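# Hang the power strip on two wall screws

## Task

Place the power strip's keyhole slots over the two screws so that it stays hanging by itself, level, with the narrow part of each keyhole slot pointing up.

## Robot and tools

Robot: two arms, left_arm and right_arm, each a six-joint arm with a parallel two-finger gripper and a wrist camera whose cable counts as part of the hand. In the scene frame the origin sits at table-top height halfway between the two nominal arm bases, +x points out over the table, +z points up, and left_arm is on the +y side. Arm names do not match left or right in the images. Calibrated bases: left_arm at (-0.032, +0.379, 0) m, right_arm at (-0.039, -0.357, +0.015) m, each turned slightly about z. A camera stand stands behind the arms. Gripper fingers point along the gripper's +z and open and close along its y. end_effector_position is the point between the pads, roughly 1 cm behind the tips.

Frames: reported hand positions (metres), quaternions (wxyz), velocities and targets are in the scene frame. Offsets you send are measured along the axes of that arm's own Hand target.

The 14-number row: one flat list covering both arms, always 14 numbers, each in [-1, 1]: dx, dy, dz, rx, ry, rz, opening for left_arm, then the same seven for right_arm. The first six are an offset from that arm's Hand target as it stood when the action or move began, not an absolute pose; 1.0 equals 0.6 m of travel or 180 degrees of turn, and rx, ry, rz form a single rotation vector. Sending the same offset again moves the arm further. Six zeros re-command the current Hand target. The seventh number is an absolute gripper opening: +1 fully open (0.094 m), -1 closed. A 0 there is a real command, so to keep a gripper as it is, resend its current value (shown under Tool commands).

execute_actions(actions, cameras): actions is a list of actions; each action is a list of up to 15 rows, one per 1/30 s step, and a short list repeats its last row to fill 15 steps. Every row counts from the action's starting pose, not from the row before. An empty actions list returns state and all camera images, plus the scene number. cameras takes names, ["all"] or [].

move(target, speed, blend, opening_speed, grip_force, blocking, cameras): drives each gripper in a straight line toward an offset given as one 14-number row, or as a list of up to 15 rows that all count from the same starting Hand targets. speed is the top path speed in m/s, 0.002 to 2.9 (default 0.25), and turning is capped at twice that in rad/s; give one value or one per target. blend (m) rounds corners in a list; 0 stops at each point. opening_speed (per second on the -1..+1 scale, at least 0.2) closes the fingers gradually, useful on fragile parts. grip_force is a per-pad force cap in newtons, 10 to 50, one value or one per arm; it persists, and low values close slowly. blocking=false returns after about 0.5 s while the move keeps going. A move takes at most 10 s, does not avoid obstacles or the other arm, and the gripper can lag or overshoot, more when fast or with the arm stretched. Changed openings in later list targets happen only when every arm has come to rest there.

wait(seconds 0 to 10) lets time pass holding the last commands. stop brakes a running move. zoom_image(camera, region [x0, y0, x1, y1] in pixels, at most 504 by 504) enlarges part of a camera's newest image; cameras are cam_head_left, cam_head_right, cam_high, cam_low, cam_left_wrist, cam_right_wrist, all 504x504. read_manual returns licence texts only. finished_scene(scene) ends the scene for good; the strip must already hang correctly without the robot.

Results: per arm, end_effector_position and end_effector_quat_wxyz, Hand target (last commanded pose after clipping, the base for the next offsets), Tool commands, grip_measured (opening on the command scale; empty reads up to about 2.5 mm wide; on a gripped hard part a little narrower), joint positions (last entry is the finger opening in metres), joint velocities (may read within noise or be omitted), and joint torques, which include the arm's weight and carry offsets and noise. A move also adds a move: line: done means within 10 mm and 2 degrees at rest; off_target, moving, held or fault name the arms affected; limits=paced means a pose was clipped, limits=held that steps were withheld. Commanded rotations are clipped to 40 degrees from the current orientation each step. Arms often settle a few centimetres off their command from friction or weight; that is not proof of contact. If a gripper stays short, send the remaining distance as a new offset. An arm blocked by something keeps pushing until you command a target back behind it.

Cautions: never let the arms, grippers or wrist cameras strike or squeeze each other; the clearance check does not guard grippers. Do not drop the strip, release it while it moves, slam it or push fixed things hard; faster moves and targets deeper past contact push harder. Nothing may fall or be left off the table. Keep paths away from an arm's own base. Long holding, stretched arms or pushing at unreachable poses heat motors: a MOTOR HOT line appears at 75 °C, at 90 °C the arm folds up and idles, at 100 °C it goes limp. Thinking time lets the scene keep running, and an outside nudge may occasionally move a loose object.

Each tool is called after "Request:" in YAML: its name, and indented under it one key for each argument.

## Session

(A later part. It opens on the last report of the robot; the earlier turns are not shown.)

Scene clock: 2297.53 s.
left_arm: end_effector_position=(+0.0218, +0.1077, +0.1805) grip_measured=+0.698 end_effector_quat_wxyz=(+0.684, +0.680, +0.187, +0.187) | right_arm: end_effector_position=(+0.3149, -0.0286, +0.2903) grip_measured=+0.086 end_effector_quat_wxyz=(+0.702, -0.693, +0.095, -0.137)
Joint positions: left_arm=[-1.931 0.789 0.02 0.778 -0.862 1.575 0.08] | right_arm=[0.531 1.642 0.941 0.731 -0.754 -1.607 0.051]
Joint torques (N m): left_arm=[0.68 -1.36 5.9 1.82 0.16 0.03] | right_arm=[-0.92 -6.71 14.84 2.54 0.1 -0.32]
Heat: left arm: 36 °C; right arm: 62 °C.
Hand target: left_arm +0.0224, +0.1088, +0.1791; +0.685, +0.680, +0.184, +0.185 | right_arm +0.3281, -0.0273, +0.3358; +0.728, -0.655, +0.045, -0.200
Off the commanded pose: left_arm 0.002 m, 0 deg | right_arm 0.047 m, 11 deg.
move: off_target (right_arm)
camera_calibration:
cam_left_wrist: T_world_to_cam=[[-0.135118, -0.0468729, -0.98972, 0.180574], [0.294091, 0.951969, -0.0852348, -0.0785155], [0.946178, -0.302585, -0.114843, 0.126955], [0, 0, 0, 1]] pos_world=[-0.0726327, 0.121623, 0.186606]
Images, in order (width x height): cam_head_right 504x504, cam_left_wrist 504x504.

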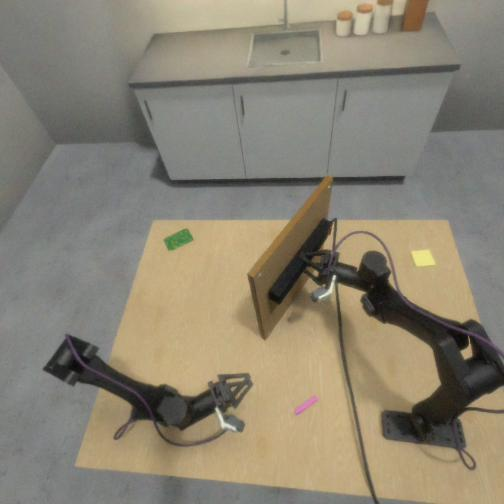

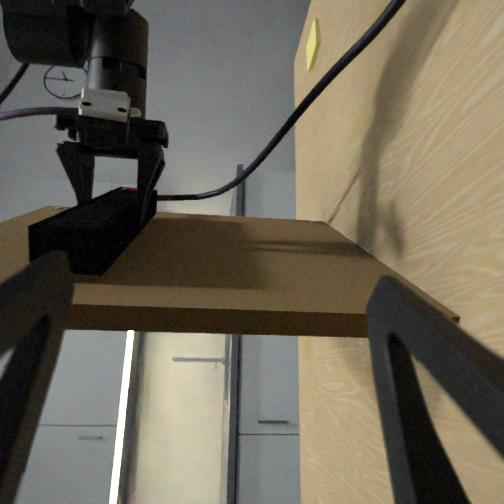

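Request:
move:
  target: [0,0,0,0,0,0,0.7,0.004,-0.002,0.01,0,-0.01,0,-0.5]
  speed: 0.03
  cameras: ["cam_head_right","cam_left_wrist"]

Request:
zoom_image:
  camera: "cam_left_wrist"
  region: [50, 150, 200, 300]

Request:
zoom_image:
  camera: "cam_head_right"
  region: [260, 210, 350, 320]

Scene clock: 2315.20 s.
left_arm: end_effector_position=(+0.0218, +0.1077, +0.1805) grip_measured=+0.698 end_effector_quat_wxyz=(+0.684, +0.680, +0.187, +0.187) | right_arm: end_effector_position=(+0.3139, -0.0268, +0.2905) grip_measured=+0.083 end_effector_quat_wxyz=(+0.702, -0.698, +0.082, -0.115)
Joint positions: left_arm=[-1.931 0.789 0.02 0.778 -0.862 1.575 0.08] | right_arm=[0.518 1.659 0.973 0.702 -0.816 -1.605 0.051]
Joint torques (N m): left_arm=[0.72 -1.32 6.2 1.86 0.19 0.01] | right_arm=[-0.29 -6.38 15.77 2.61 0.34 -0.33]
Heat: left arm: 36 °C; right arm: 59 °C.
Hand target: left_arm +0.0224, +0.1088, +0.1791; +0.685, +0.680, +0.184, +0.185 | right_arm +0.3321, -0.0227, +0.3381; +0.728, -0.658, +0.034, -0.190
Off the commanded pose: left_arm 0.002 m, 0 deg | right_arm 0.051 m, 12 deg.
move: off_target (right_arm)
camera_calibration:
cam_left_wrist: T_world_to_cam=[[-0.135118, -0.0468729, -0.98972, 0.180574], [0.294091, 0.951969, -0.0852348, -0.0785155], [0.946178, -0.302585, -0.114843, 0.126955], [0, 0, 0, 1]] pos_world=[-0.0726327, 0.121623, 0.186606]
Images, in order (width x height): cam_head_right 504x504, cam_left_wrist 504x504.

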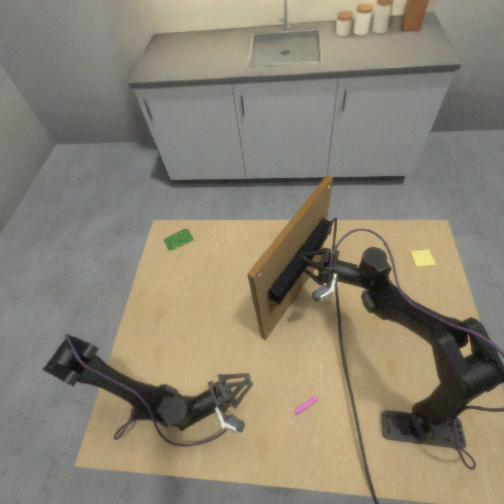

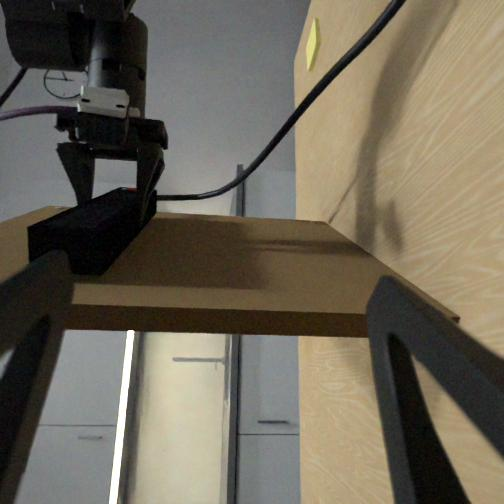

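Scaled by 3.360 from the camera's 504x504 image, which has a finer 720x720 frame.

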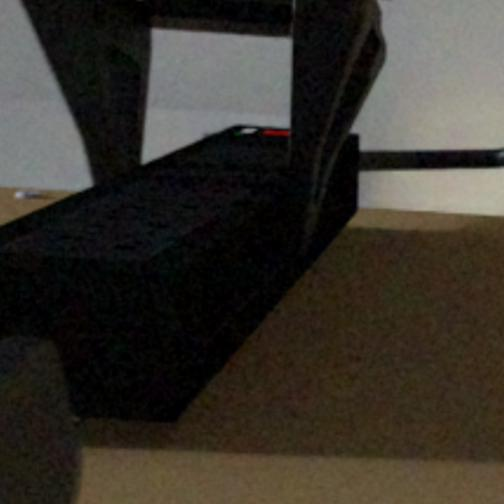

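Scaled by 4.582 from the camera's 504x504 image, which has a finer 720x720 frame.

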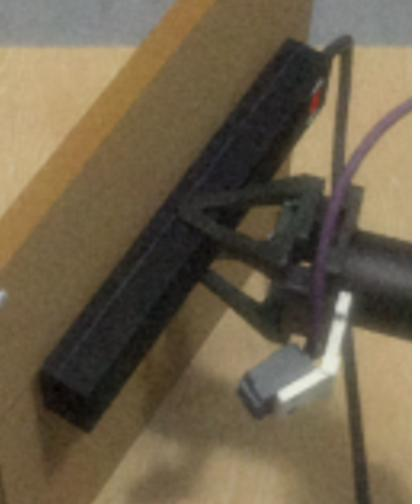

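Request:
move:
  target: [0,0,0,0,0,0,0.7,0,0.03,-0.005,0,0.003,0,-0.5]
  speed: 0.03
  cameras: ["cam_head_right","cam_left_wrist"]

Request:
zoom_image:
  camera: "cam_left_wrist"
  region: [50, 150, 200, 300]

Request:
zoom_image:
  camera: "cam_head_right"
  region: [260, 210, 350, 320]

Scene clock: 2325.60 s.
left_arm: end_effector_position=(+0.0218, +0.1077, +0.1805) grip_measured=+0.698 end_effector_quat_wxyz=(+0.684, +0.680, +0.187, +0.187) | right_arm: end_effector_position=(+0.3141, -0.0268, +0.2892) grip_measured=+0.082 end_effector_quat_wxyz=(+0.709, -0.694, +0.070, -0.109)
Joint positions: left_arm=[-1.931 0.789 0.02 0.778 -0.862 1.575 0.08] | right_arm=[0.509 1.683 0.973 0.752 -0.851 -1.591 0.051]
Joint torques (N m): left_arm=[0.65 -1.42 6.04 1.88 0.18 0.02] | right_arm=[0.05 -5.59 12.85 2.68 0.75 -0.49]
Heat: left arm: 36 °C; right arm: 61 °C.
Hand target: left_arm +0.0224, +0.1088, +0.1791; +0.685, +0.680, +0.184, +0.185 | right_arm +0.3353, -0.0243, +0.3202; +0.728, -0.657, +0.037, -0.193
Off the commanded pose: left_arm 0.002 m, 0 deg | right_arm 0.038 m, 11 deg.
move: off_target (right_arm)
camera_calibration:
cam_left_wrist: T_world_to_cam=[[-0.135118, -0.0468729, -0.98972, 0.180574], [0.294091, 0.951969, -0.0852348, -0.0785155], [0.946178, -0.302585, -0.114843, 0.126955], [0, 0, 0, 1]] pos_world=[-0.0726327, 0.121623, 0.186606]
Images, in order (width x height): cam_head_right 504x504, cam_left_wrist 504x504.

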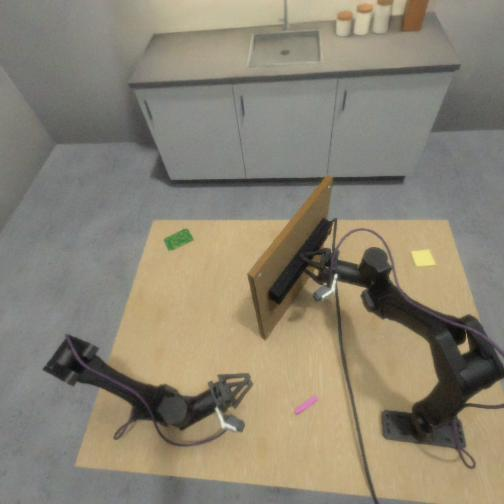

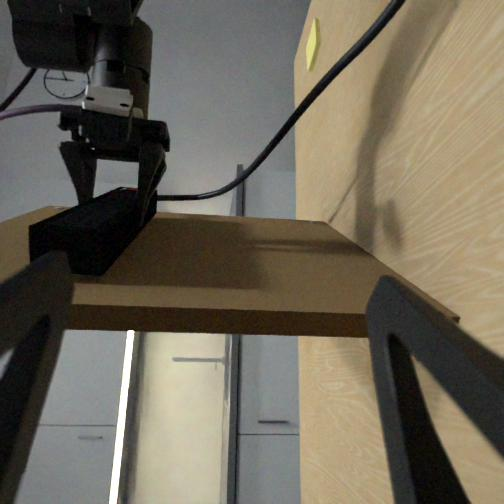

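Scaled by 3.360 from the camera's 504x504 image, which has a finer 720x720 frame.

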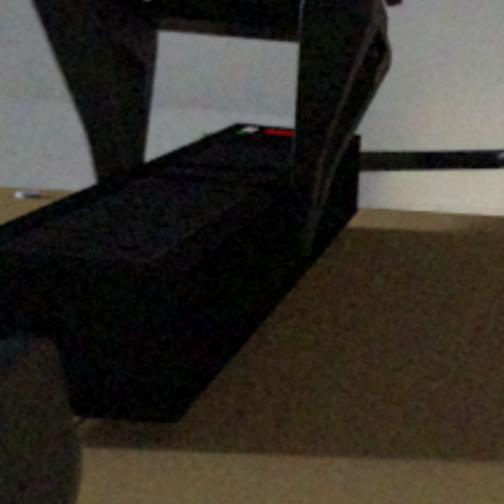

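Scaled by 4.582 from the camera's 504x504 image, which has a finer 720x720 frame.

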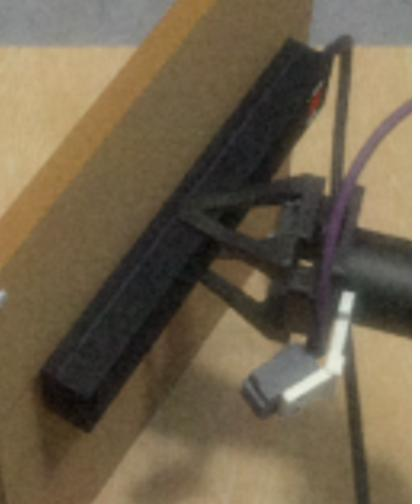

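Request:
move:
  target: [0,0,0,0,0,0,0.7,0,0.03,-0.012,0,0.004,0,-0.5]
  speed: 0.03
  cameras: ["cam_head_right","cam_left_wrist"]

Request:
zoom_image:
  camera: "cam_left_wrist"
  region: [50, 150, 200, 300]

Request:
zoom_image:
  camera: "cam_head_right"
  region: [260, 210, 350, 320]

Scene clock: 2334.37 s.
left_arm: end_effector_position=(+0.0218, +0.1077, +0.1805) grip_measured=+0.698 end_effector_quat_wxyz=(+0.684, +0.680, +0.187, +0.187) | right_arm: end_effector_position=(+0.3145, -0.0274, +0.2877) grip_measured=+0.082 end_effector_quat_wxyz=(+0.718, -0.685, +0.055, -0.110)
Joint positions: left_arm=[-1.931 0.789 0.02 0.778 -0.862 1.575 0.08] | right_arm=[0.501 1.714 0.963 0.839 -0.878 -1.574 0.051]
Joint torques (N m): left_arm=[0.84 -1.35 6.13 1.84 0.12 0.05] | right_arm=[-0.46 -5.48 9.51 2.49 1.02 -0.61]
Heat: left arm: 36 °C; right arm: 60 °C.
Hand target: left_arm +0.0224, +0.1088, +0.1791; +0.685, +0.680, +0.184, +0.185 | right_arm +0.3373, -0.0300, +0.3019; +0.728, -0.656, +0.042, -0.197
Off the commanded pose: left_arm 0.002 m, 0 deg | right_arm 0.027 m, 11 deg.
move: off_target (right_arm)
camera_calibration:
cam_left_wrist: T_world_to_cam=[[-0.135118, -0.0468729, -0.98972, 0.180574], [0.294091, 0.951969, -0.0852348, -0.0785155], [0.946178, -0.302585, -0.114843, 0.126955], [0, 0, 0, 1]] pos_world=[-0.0726327, 0.121623, 0.186606]
Images, in order (width x height): cam_head_right 504x504, cam_left_wrist 504x504.

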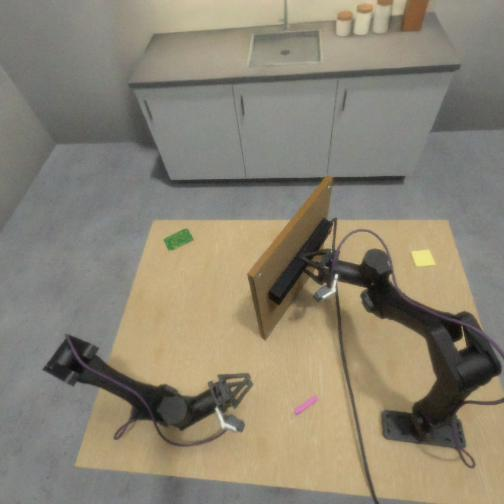

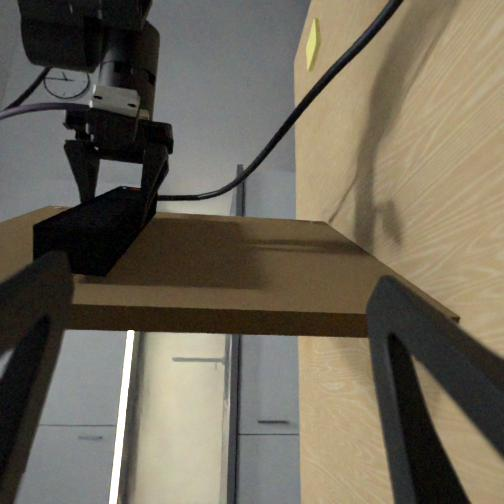

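Scaled by 3.360 from the camera's 504x504 image, which has a finer 720x720 frame.

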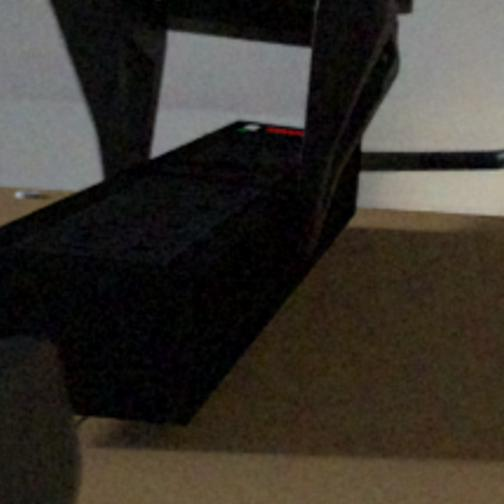

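Scaled by 4.582 from the camera's 504x504 image, which has a finer 720x720 frame.

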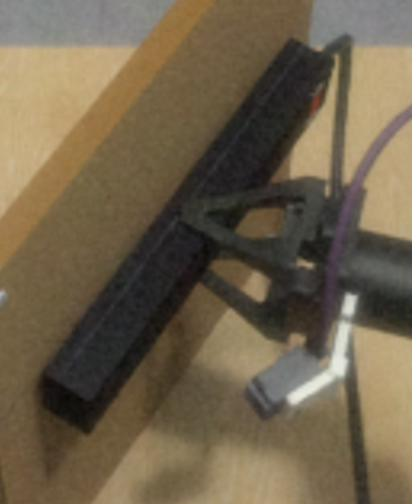

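Request:
move:
  target: [0,0,0,0,0,0,0.7,0,0.012,-0.02,0,0.004,0,-0.5]
  speed: 0.03
  cameras: ["cam_head_right","cam_left_wrist"]

Request:
zoom_image:
  camera: "cam_left_wrist"
  region: [50, 150, 200, 300]

Request:
zoom_image:
  camera: "cam_head_right"
  region: [260, 210, 350, 320]

Scene clock: 2343.50 s.
left_arm: end_effector_position=(+0.0218, +0.1077, +0.1805) grip_measured=+0.698 end_effector_quat_wxyz=(+0.684, +0.680, +0.187, +0.187) | right_arm: end_effector_position=(+0.3203, -0.0337, +0.2709) grip_measured=+0.082 end_effector_quat_wxyz=(+0.712, -0.687, +0.071, -0.126)
Joint positions: left_arm=[-1.931 0.789 0.02 0.778 -0.862 1.575 0.08] | right_arm=[0.492 1.729 0.918 0.88 -0.841 -1.592 0.051]
Joint torques (N m): left_arm=[0.79 -1.5 6.22 1.79 0.11 0.01] | right_arm=[-1.4 -7.1 8.58 2.68 0.59 -0.39]
Heat: left arm: 36 °C; right arm: 60 °C.
Hand target: left_arm +0.0224, +0.1088, +0.1791; +0.685, +0.680, +0.184, +0.185 | right_arm +0.3352, -0.0409, +0.2931; +0.727, -0.654, +0.047, -0.201
Off the commanded pose: left_arm 0.002 m, 0 deg | right_arm 0.028 m, 10 deg.
move: off_target (right_arm)
camera_calibration:
cam_left_wrist: T_world_to_cam=[[-0.135118, -0.0468729, -0.98972, 0.180574], [0.294091, 0.951969, -0.0852348, -0.0785155], [0.946178, -0.302585, -0.114843, 0.126955], [0, 0, 0, 1]] pos_world=[-0.0726327, 0.121623, 0.186606]
Images, in order (width x height): cam_head_right 504x504, cam_left_wrist 504x504.

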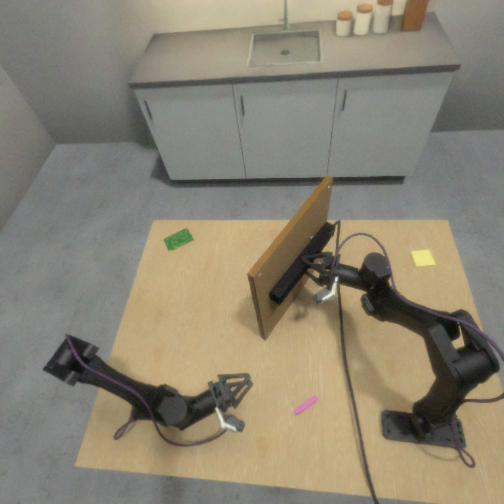

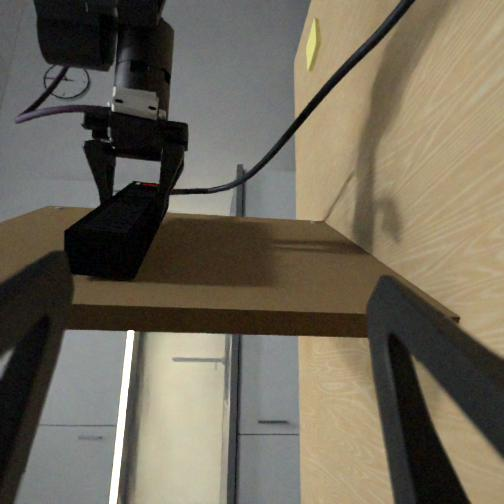

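Scaled by 3.360 from the camera's 504x504 image, which has a finer 720x720 frame.

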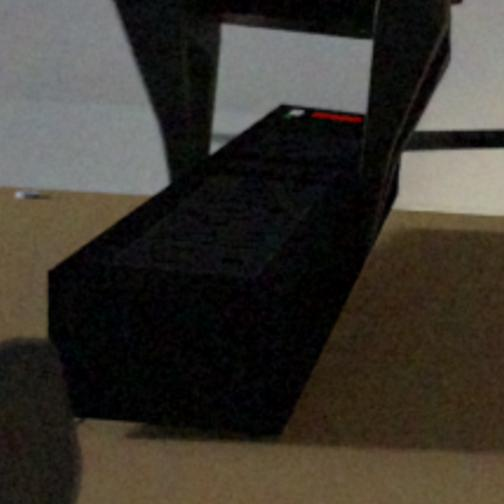

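Scaled by 4.582 from the camera's 504x504 image, which has a finer 720x720 frame.

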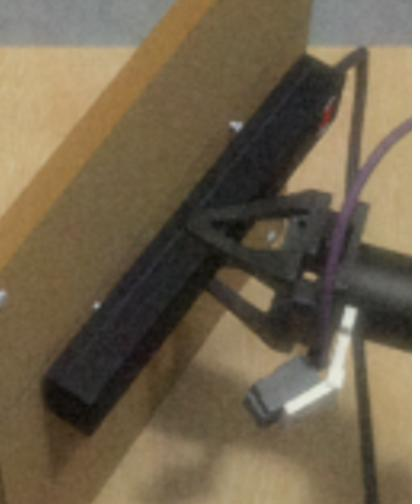

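Request:
zoom_image:
  camera: "cam_head_right"
  region: [262, 250, 302, 310]

Request:
zoom_image:
  camera: "cam_head_right"
  region: [295, 215, 340, 265]

Request:
zoom_image:
  camera: "cam_left_wrist"
  region: [55, 190, 155, 290]

Scaled by 8.400 from the camera's 504x504 image, which has a finer 720x720 frame.

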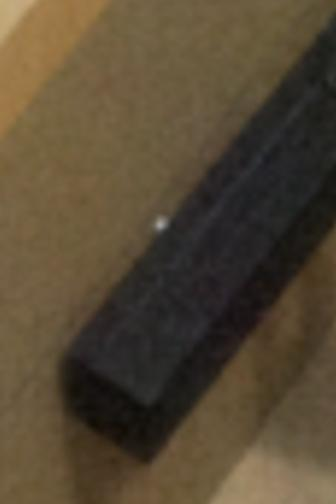

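Scaled by 10.080 from the camera's 504x504 image, which has a finer 720x720 frame.

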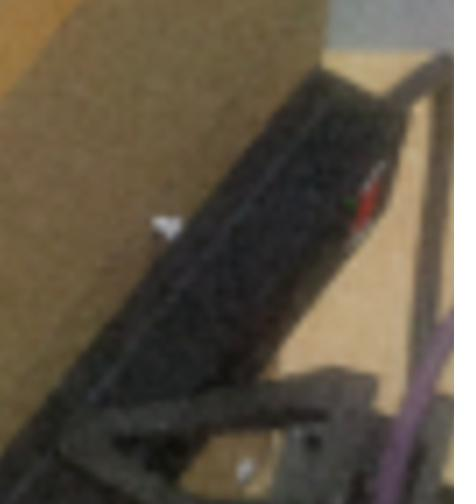

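Scaled by 5.040 from the camera's 504x504 image, which has a finer 720x720 frame.

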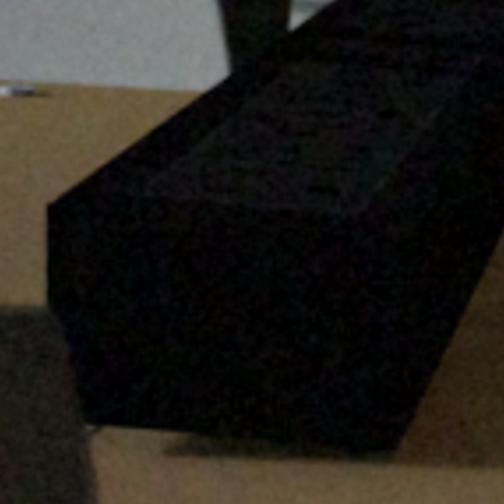

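Request:
move:
  target: [0,0,0,0,0,0,0.7,-0.01,-0.005,-0.035,-0.017,-0.022,0,-0.5]
  speed: 0.04
  cameras: ["cam_head_right","cam_left_wrist"]

Request:
zoom_image:
  camera: "cam_left_wrist"
  region: [50, 150, 200, 300]

Request:
zoom_image:
  camera: "cam_head_right"
  region: [260, 210, 350, 320]

Scene clock: 2391.20 s.
left_arm: end_effector_position=(+0.0218, +0.1077, +0.1805) grip_measured=+0.698 end_effector_quat_wxyz=(+0.684, +0.680, +0.187, +0.187) | right_arm: end_effector_position=(+0.3247, -0.0513, +0.2499) grip_measured=+0.082 end_effector_quat_wxyz=(+0.691, -0.709, +0.081, -0.114)
Joint positions: left_arm=[-1.931 0.789 0.02 0.778 -0.862 1.575 0.08] | right_arm=[0.44 1.721 0.899 0.789 -0.895 -1.646 0.051]
Joint torques (N m): left_arm=[0.64 -1.32 5.85 1.85 0.13 0.04] | right_arm=[-1.21 -12.52 8.43 2.34 -0.08 -0.38]
Heat: left arm: 36 °C; right arm: 65 °C.
Hand target: left_arm +0.0224, +0.1088, +0.1791; +0.685, +0.680, +0.184, +0.185 | right_arm +0.3220, -0.0585, +0.2921; +0.711, -0.680, +0.027, -0.177
Off the commanded pose: left_arm 0.002 m, 0 deg | right_arm 0.043 m, 10 deg.
move: off_target (right_arm)
camera_calibration:
cam_left_wrist: T_world_to_cam=[[-0.135118, -0.0468729, -0.98972, 0.180574], [0.294091, 0.951969, -0.0852348, -0.0785155], [0.946178, -0.302585, -0.114843, 0.126955], [0, 0, 0, 1]] pos_world=[-0.0726327, 0.121623, 0.186606]
Images, in order (width x height): cam_head_right 504x504, cam_left_wrist 504x504.

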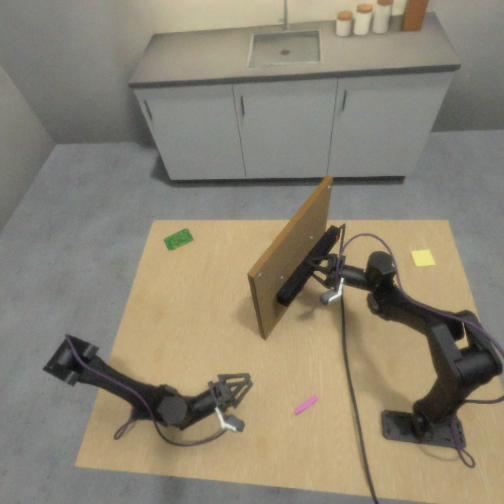

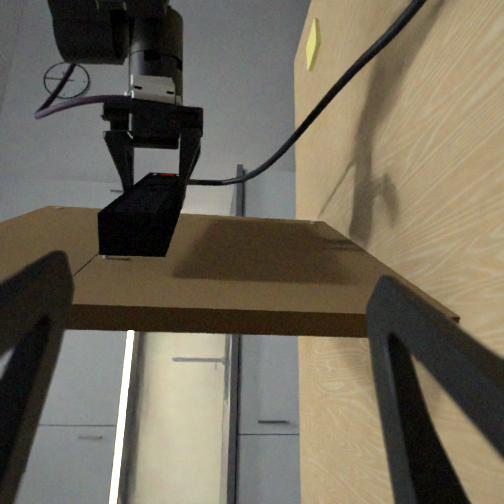

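Scaled by 3.360 from the camera's 504x504 image, which has a finer 720x720 frame.

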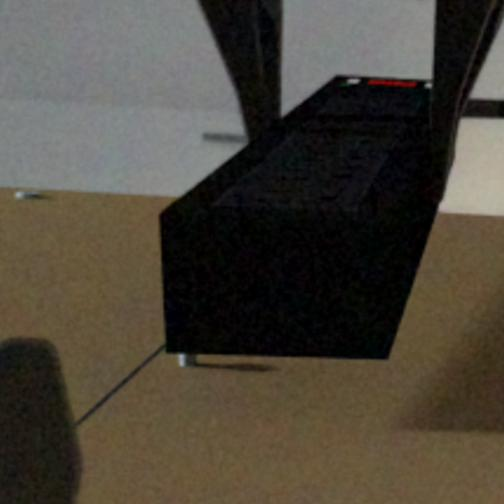

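Scaled by 4.582 from the camera's 504x504 image, which has a finer 720x720 frame.

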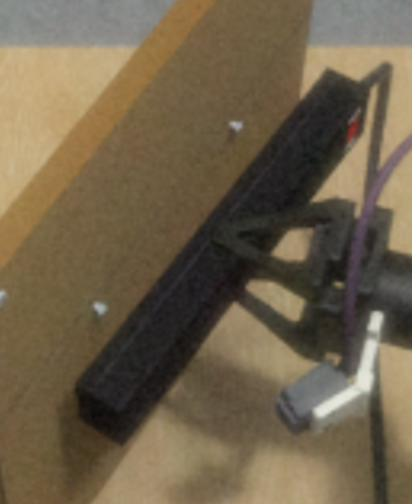

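Request:
move:
  target: [0,0,0,0,0,0,0.7,0,-0.045,0.003,0,-0.016,0,-0.5]
  speed: 0.05
  cameras: ["cam_head_right","cam_left_wrist"]

Request:
zoom_image:
  camera: "cam_left_wrist"
  region: [50, 150, 200, 300]

Request:
zoom_image:
  camera: "cam_head_right"
  region: [260, 210, 350, 320]

Scene clock: 2403.37 s.
left_arm: end_effector_position=(+0.0218, +0.1077, +0.1805) grip_measured=+0.698 end_effector_quat_wxyz=(+0.684, +0.680, +0.187, +0.187) | right_arm: end_effector_position=(+0.3117, -0.0538, +0.2584) grip_measured=+0.082 end_effector_quat_wxyz=(+0.685, -0.720, +0.078, -0.084)
Joint positions: left_arm=[-1.931 0.789 0.02 0.778 -0.862 1.575 0.08] | right_arm=[0.432 1.664 0.914 0.667 -0.951 -1.652 0.051]
Joint torques (N m): left_arm=[0.73 -1.32 5.9 1.86 0.11 0.05] | right_arm=[-1.22 -11.93 13.72 2.36 -0.13 -0.37]
Heat: left arm: 36 °C; right arm: 63 °C.
Hand target: left_arm +0.0224, +0.1088, +0.1791; +0.685, +0.680, +0.184, +0.185 | right_arm +0.3168, -0.0571, +0.3185; +0.711, -0.684, +0.009, -0.160
Off the commanded pose: left_arm 0.002 m, 0 deg | right_arm 0.060 m, 13 deg.
move: off_target (right_arm)
camera_calibration:
cam_left_wrist: T_world_to_cam=[[-0.135118, -0.0468729, -0.98972, 0.180574], [0.294091, 0.951969, -0.0852348, -0.0785155], [0.946178, -0.302585, -0.114843, 0.126955], [0, 0, 0, 1]] pos_world=[-0.0726327, 0.121623, 0.186606]
Images, in order (width x height): cam_head_right 504x504, cam_left_wrist 504x504.

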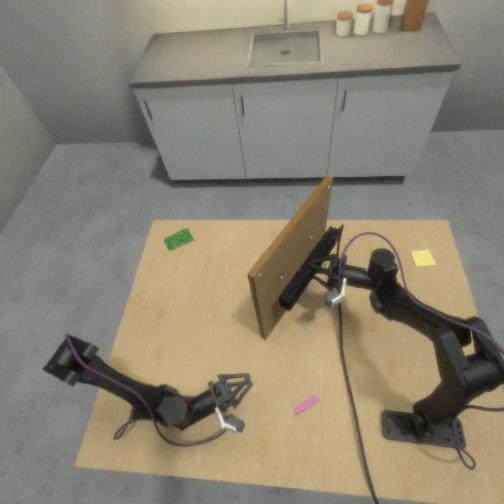

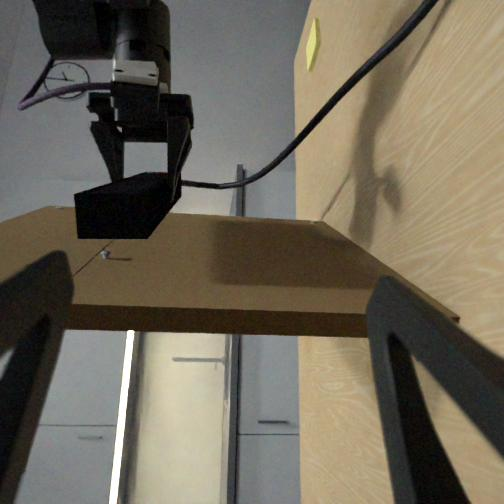

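Scaled by 3.360 from the camera's 504x504 image, which has a finer 720x720 frame.

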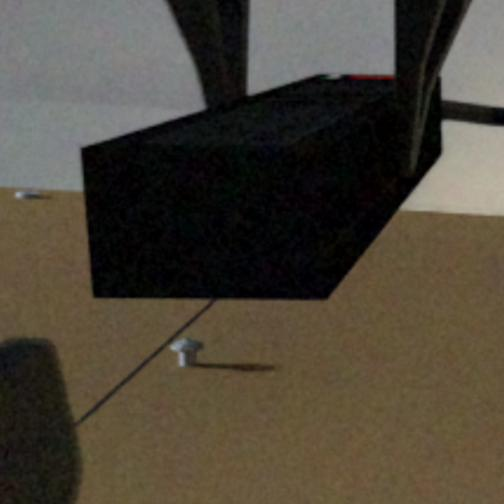

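Scaled by 4.582 from the camera's 504x504 image, which has a finer 720x720 frame.

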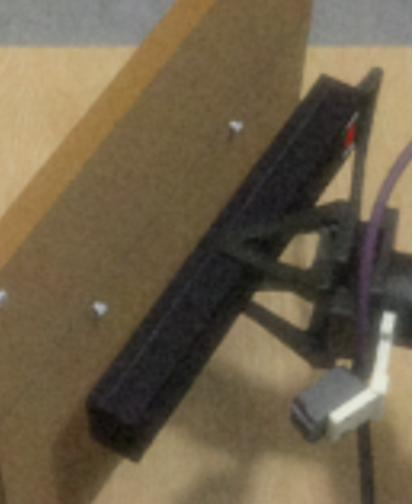

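Request:
move:
  target: [0,0,0,0,0,0,0.7,0.015,-0.02,0,0.008,0,0,-0.5]
  speed: 0.04
  cameras: ["cam_head_right","cam_left_wrist"]

Request:
zoom_image:
  camera: "cam_left_wrist"
  region: [50, 150, 200, 300]

Request:
zoom_image:
  camera: "cam_head_right"
  region: [260, 210, 350, 320]

Scene clock: 2419.10 s.
left_arm: end_effector_position=(+0.0218, +0.1077, +0.1805) grip_measured=+0.698 end_effector_quat_wxyz=(+0.684, +0.680, +0.187, +0.187) | right_arm: end_effector_position=(+0.3160, -0.0571, +0.2769) grip_measured=+0.082 end_effector_quat_wxyz=(+0.694, -0.711, +0.073, -0.085)
Joint positions: left_arm=[-1.931 0.789 0.02 0.778 -0.862 1.575 0.08] | right_arm=[0.417 1.654 0.952 0.662 -0.971 -1.623 0.051]
Joint torques (N m): left_arm=[0.66 -1.36 5.94 1.83 0.06 -0.02] | right_arm=[-1.14 -10.17 14.01 2.46 -0.05 -0.32]
Heat: left arm: 36 °C; right arm: 59 °C.
Hand target: left_arm +0.0224, +0.1088, +0.1791; +0.685, +0.680, +0.184, +0.185 | right_arm +0.3228, -0.0594, +0.3320; +0.720, -0.675, +0.007, -0.160
Off the commanded pose: left_arm 0.002 m, 0 deg | right_arm 0.056 m, 13 deg.
move: off_target (right_arm)
camera_calibration:
cam_left_wrist: T_world_to_cam=[[-0.135118, -0.0468729, -0.98972, 0.180574], [0.294091, 0.951969, -0.0852348, -0.0785155], [0.946178, -0.302585, -0.114843, 0.126955], [0, 0, 0, 1]] pos_world=[-0.0726327, 0.121623, 0.186606]
Images, in order (width x height): cam_head_right 504x504, cam_left_wrist 504x504.

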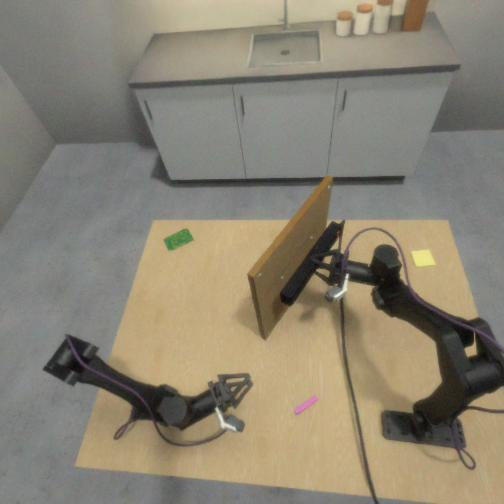

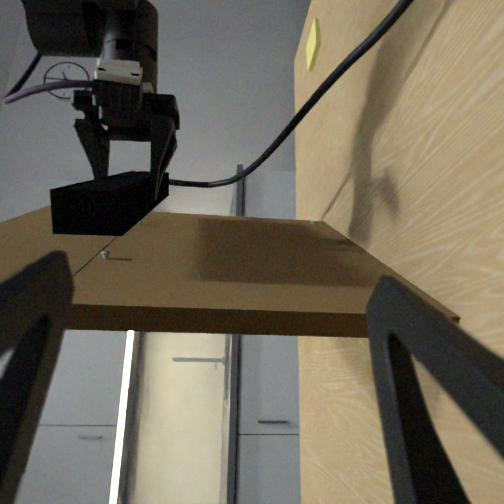

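Scaled by 3.360 from the camera's 504x504 image, which has a finer 720x720 frame.

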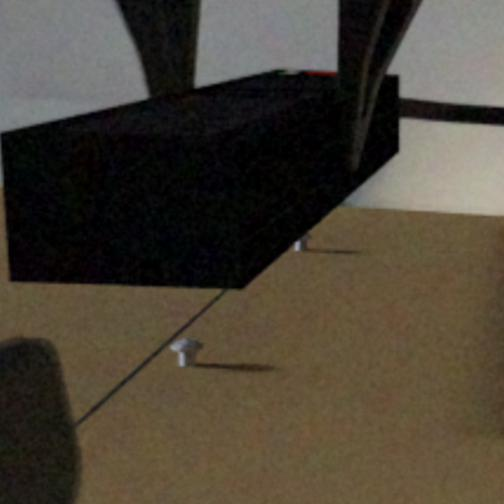

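Scaled by 4.582 from the camera's 504x504 image, which has a finer 720x720 frame.

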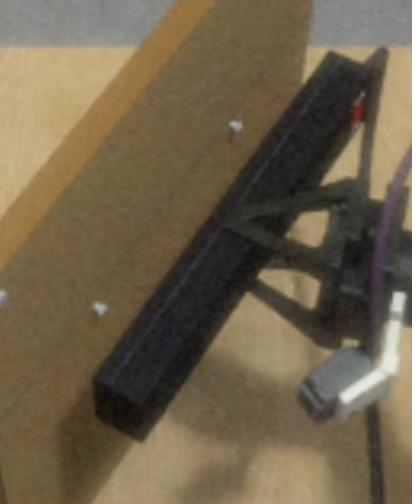

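Request:
move:
  target: [0,0,0,0,0,0,0.7,0.01,0.006,0.03,0,0,0,-0.5]
  speed: 0.04
  cameras: ["cam_head_right","cam_left_wrist"]

Request:
zoom_image:
  camera: "cam_left_wrist"
  region: [50, 150, 200, 300]

Request:
zoom_image:
  camera: "cam_head_right"
  region: [260, 210, 350, 320]

Scene clock: 2438.60 s.
left_arm: end_effector_position=(+0.0218, +0.1077, +0.1805) grip_measured=+0.698 end_effector_quat_wxyz=(+0.684, +0.680, +0.187, +0.187) | right_arm: end_effector_position=(+0.3216, -0.0470, +0.2904) grip_measured=+0.082 end_effector_quat_wxyz=(+0.700, -0.706, +0.061, -0.089)
Joint positions: left_arm=[-1.931 0.789 0.02 0.778 -0.862 1.575 0.08] | right_arm=[0.434 1.679 1.016 0.653 -0.967 -1.62 0.051]
Joint torques (N m): left_arm=[0.72 -1.37 6.12 1.86 0.11 0.01] | right_arm=[0.13 -7.47 14.28 2.43 0.23 -0.38]
Heat: left arm: 36 °C; right arm: 58 °C.
Hand target: left_arm +0.0224, +0.1088, +0.1791; +0.685, +0.680, +0.184, +0.185 | right_arm +0.3332, -0.0433, +0.3313; +0.720, -0.675, +0.007, -0.160
Off the commanded pose: left_arm 0.002 m, 0 deg | right_arm 0.043 m, 11 deg.
move: off_target (right_arm)
camera_calibration:
cam_left_wrist: T_world_to_cam=[[-0.135118, -0.0468729, -0.98972, 0.180574], [0.294091, 0.951969, -0.0852348, -0.0785155], [0.946178, -0.302585, -0.114843, 0.126955], [0, 0, 0, 1]] pos_world=[-0.0726327, 0.121623, 0.186606]
Images, in order (width x height): cam_head_right 504x504, cam_left_wrist 504x504.

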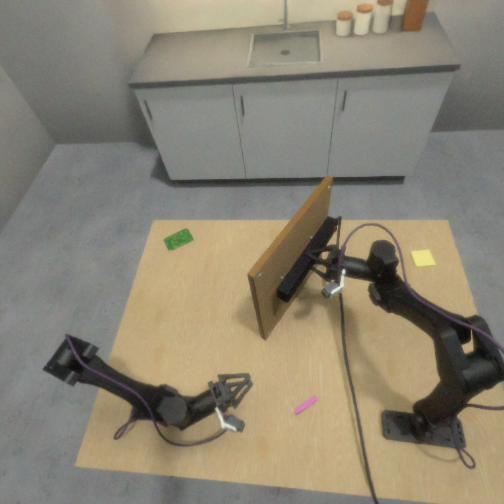

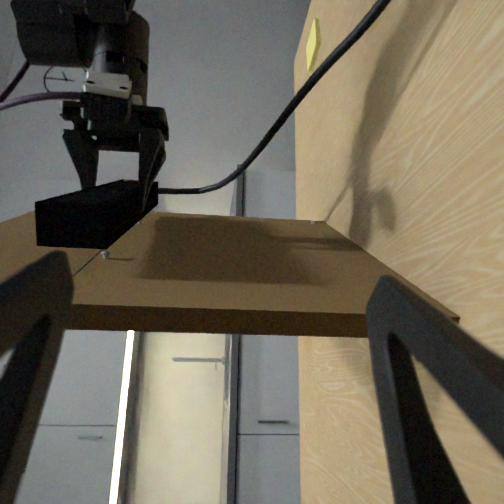

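Scaled by 3.360 from the camera's 504x504 image, which has a finer 720x720 frame.

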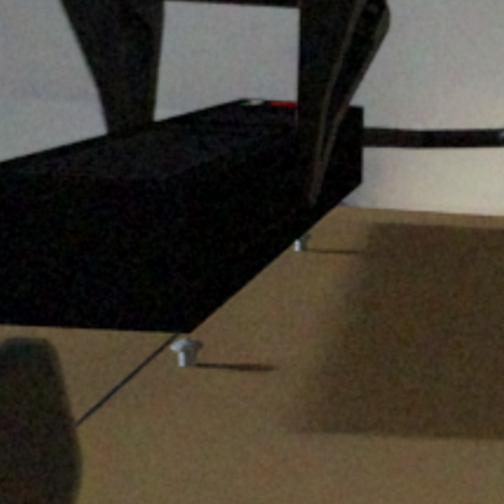

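Scaled by 4.582 from the camera's 504x504 image, which has a finer 720x720 frame.

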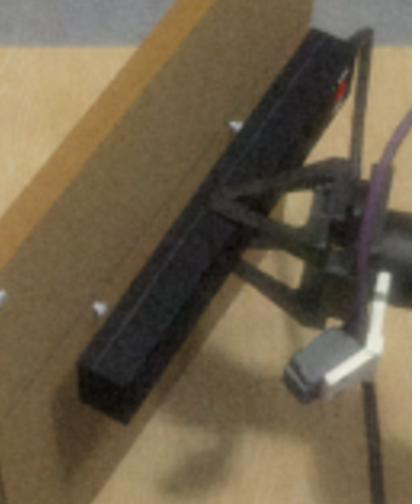

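Request:
move:
  target: [0,0,0,0,0,0,0.7,0,0.01,0.018,0,0,0,-0.5]
  speed: 0.04
  cameras: ["cam_head_right","cam_left_wrist"]

Request:
zoom_image:
  camera: "cam_left_wrist"
  region: [50, 150, 200, 300]

Request:
zoom_image:
  camera: "cam_head_right"
  region: [260, 210, 350, 320]

Scene clock: 2448.67 s.
left_arm: end_effector_position=(+0.0218, +0.1077, +0.1805) grip_measured=+0.698 end_effector_quat_wxyz=(+0.684, +0.680, +0.187, +0.187) | right_arm: end_effector_position=(+0.3242, -0.0373, +0.2824) grip_measured=+0.082 end_effector_quat_wxyz=(+0.696, -0.710, +0.067, -0.084)
Joint positions: left_arm=[-1.931 0.789 0.02 0.778 -0.862 1.575 0.08] | right_arm=[0.457 1.708 1.029 0.65 -0.943 -1.62 0.051]
Joint torques (N m): left_arm=[0.65 -1.42 6.09 1.83 0.15 -0.03] | right_arm=[0.16 -7.65 14.63 2.55 0.2 -0.43]
Heat: left arm: 36 °C; right arm: 60 °C.
Hand target: left_arm +0.0224, +0.1088, +0.1791; +0.685, +0.680, +0.184, +0.185 | right_arm +0.3369, -0.0325, +0.3265; +0.720, -0.675, +0.007, -0.160
Off the commanded pose: left_arm 0.002 m, 0 deg | right_arm 0.046 m, 12 deg.
move: off_target (right_arm)
camera_calibration:
cam_left_wrist: T_world_to_cam=[[-0.135118, -0.0468729, -0.98972, 0.180574], [0.294091, 0.951969, -0.0852348, -0.0785155], [0.946178, -0.302585, -0.114843, 0.126955], [0, 0, 0, 1]] pos_world=[-0.0726327, 0.121623, 0.186606]
Images, in order (width x height): cam_head_right 504x504, cam_left_wrist 504x504.

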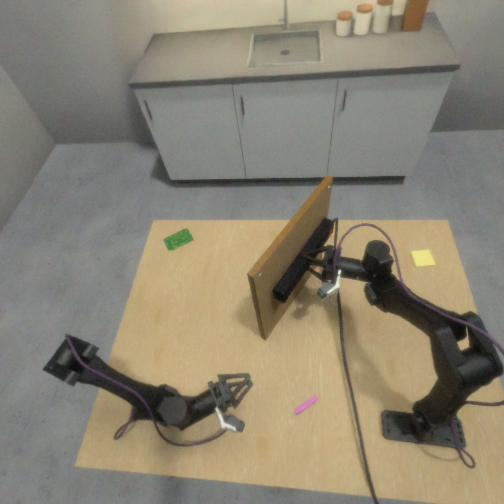

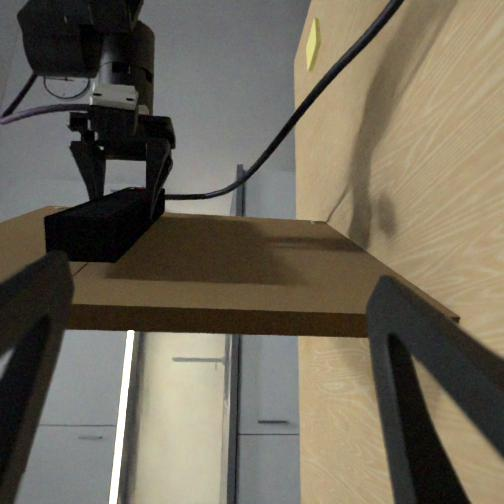

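Scaled by 3.360 from the camera's 504x504 image, which has a finer 720x720 frame.

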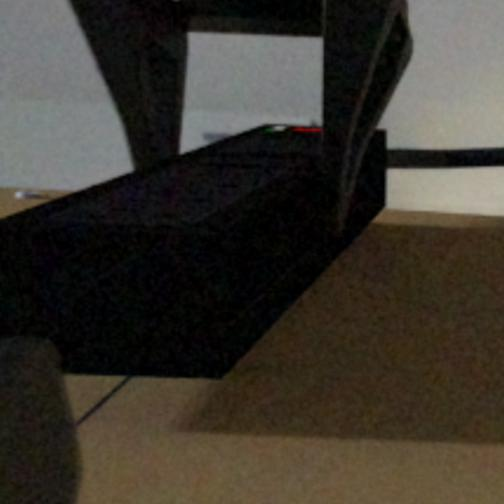

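Scaled by 4.582 from the camera's 504x504 image, which has a finer 720x720 frame.

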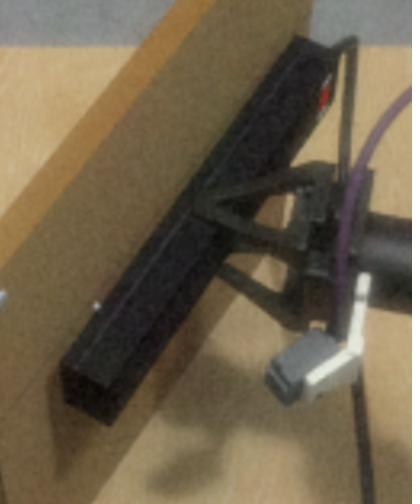

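Request:
move:
  target: [0,0,0,0,0,0,0.7,0.002,-0.001,0.012,0,0.005,0,-0.5]
  speed: 0.04
  cameras: ["cam_head_right","cam_left_wrist"]

Request:
zoom_image:
  camera: "cam_left_wrist"
  region: [50, 150, 200, 300]

Request:
zoom_image:
  camera: "cam_head_right"
  region: [260, 210, 350, 320]

Scene clock: 2460.27 s.
left_arm: end_effector_position=(+0.0218, +0.1077, +0.1805) grip_measured=+0.698 end_effector_quat_wxyz=(+0.684, +0.680, +0.187, +0.187) | right_arm: end_effector_position=(+0.3246, -0.0334, +0.2832) grip_measured=+0.082 end_effector_quat_wxyz=(+0.695, -0.710, +0.070, -0.088)
Joint positions: left_arm=[-1.931 0.789 0.02 0.778 -0.862 1.575 0.08] | right_arm=[0.469 1.709 1.034 0.646 -0.92 -1.62 0.051]
Joint torques (N m): left_arm=[0.7 -1.35 6.06 1.82 0.11 0.03] | right_arm=[0.65 -7.13 15.39 2.56 0.31 -0.42]
Heat: left arm: 36 °C; right arm: 61 °C.
Hand target: left_arm +0.0224, +0.1088, +0.1791; +0.685, +0.680, +0.184, +0.185 | right_arm +0.3396, -0.0259, +0.3280; +0.720, -0.674, +0.012, -0.165
Off the commanded pose: left_arm 0.002 m, 0 deg | right_arm 0.048 m, 12 deg.
move: off_target (right_arm)
camera_calibration:
cam_left_wrist: T_world_to_cam=[[-0.135118, -0.0468729, -0.98972, 0.180574], [0.294091, 0.951969, -0.0852348, -0.0785155], [0.946178, -0.302585, -0.114843, 0.126955], [0, 0, 0, 1]] pos_world=[-0.0726327, 0.121623, 0.186606]
Images, in order (width x height): cam_head_right 504x504, cam_left_wrist 504x504.

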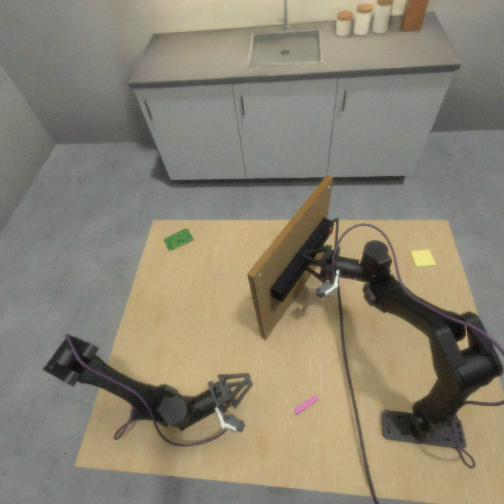

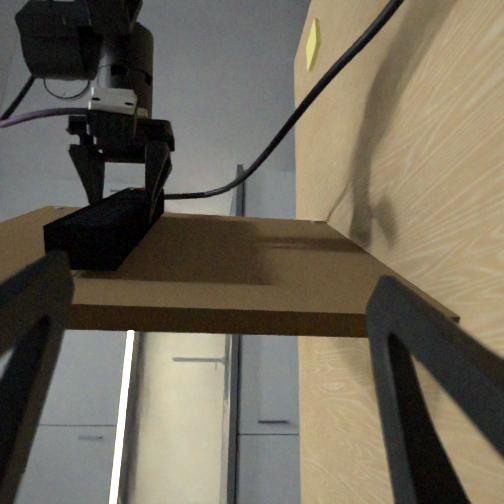

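Scaled by 3.360 from the camera's 504x504 image, which has a finer 720x720 frame.

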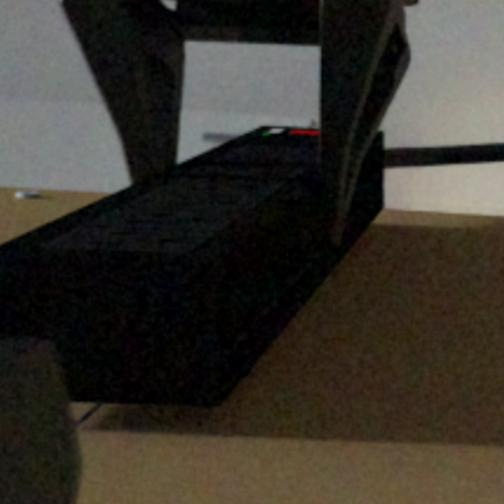

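Scaled by 4.582 from the camera's 504x504 image, which has a finer 720x720 frame.

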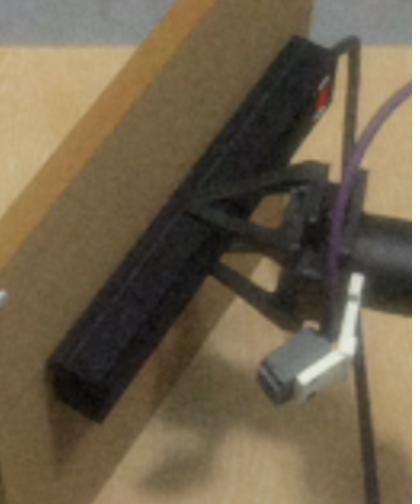

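Request:
move:
  target: [0,0,0,0,0,0,0.7,0.003,0,0.012,0,0,0,-0.5]
  speed: 0.04
  cameras: ["cam_head_right","cam_left_wrist"]

Request:
zoom_image:
  camera: "cam_left_wrist"
  region: [50, 150, 200, 300]

Request:
zoom_image:
  camera: "cam_head_right"
  region: [260, 210, 350, 320]

Scene clock: 2467.43 s.
left_arm: end_effector_position=(+0.0218, +0.1077, +0.1805) grip_measured=+0.698 end_effector_quat_wxyz=(+0.684, +0.680, +0.187, +0.187) | right_arm: end_effector_position=(+0.3233, -0.0313, +0.2829) grip_measured=+0.081 end_effector_quat_wxyz=(+0.695, -0.712, +0.067, -0.082)
Joint positions: left_arm=[-1.931 0.789 0.02 0.778 -0.862 1.575 0.08] | right_arm=[0.472 1.713 1.043 0.634 -0.93 -1.623 0.051]
Joint torques (N m): left_arm=[0.68 -1.28 6.09 1.9 0.1 0.06] | right_arm=[1.36 -6.38 16.54 2.57 0.52 -0.38]
Heat: left arm: 36 °C; right arm: 60 °C.
Hand target: left_arm +0.0224, +0.1088, +0.1791; +0.685, +0.680, +0.184, +0.185 | right_arm +0.3431, -0.0194, +0.3288; +0.720, -0.674, +0.013, -0.165
Off the commanded pose: left_arm 0.002 m, 0 deg | right_arm 0.052 m, 13 deg.
move: off_target (right_arm)
camera_calibration:
cam_left_wrist: T_world_to_cam=[[-0.135118, -0.0468729, -0.98972, 0.180574], [0.294091, 0.951969, -0.0852348, -0.0785155], [0.946178, -0.302585, -0.114843, 0.126955], [0, 0, 0, 1]] pos_world=[-0.0726327, 0.121623, 0.186606]
Images, in order (width x height): cam_head_right 504x504, cam_left_wrist 504x504.

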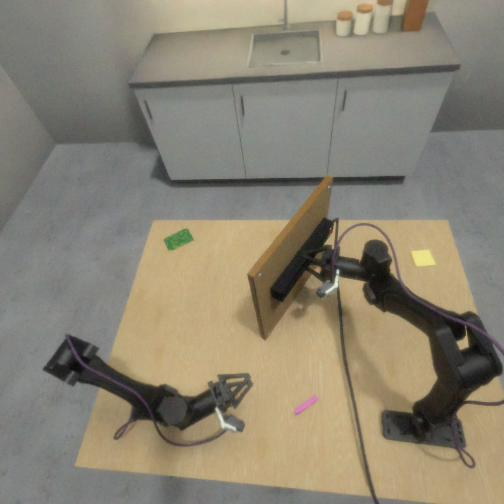

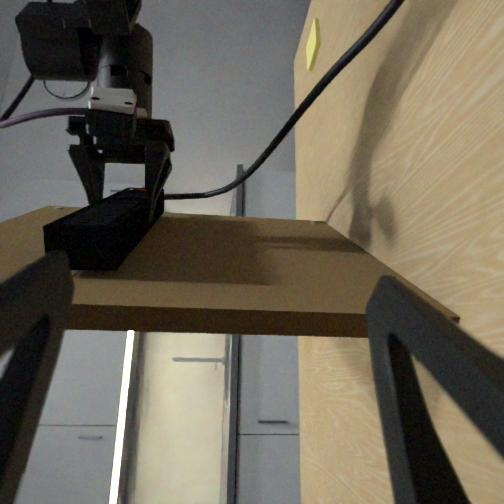

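Scaled by 3.360 from the camera's 504x504 image, which has a finer 720x720 frame.

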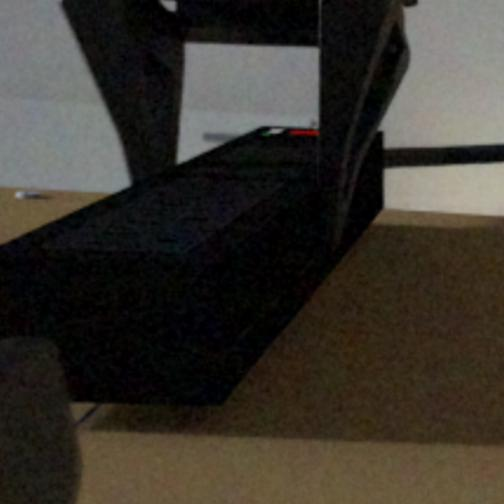

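Scaled by 4.582 from the camera's 504x504 image, which has a finer 720x720 frame.

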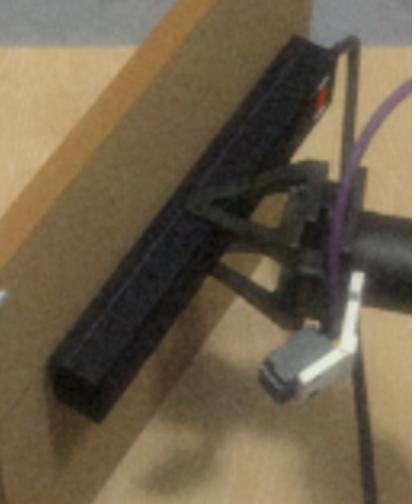

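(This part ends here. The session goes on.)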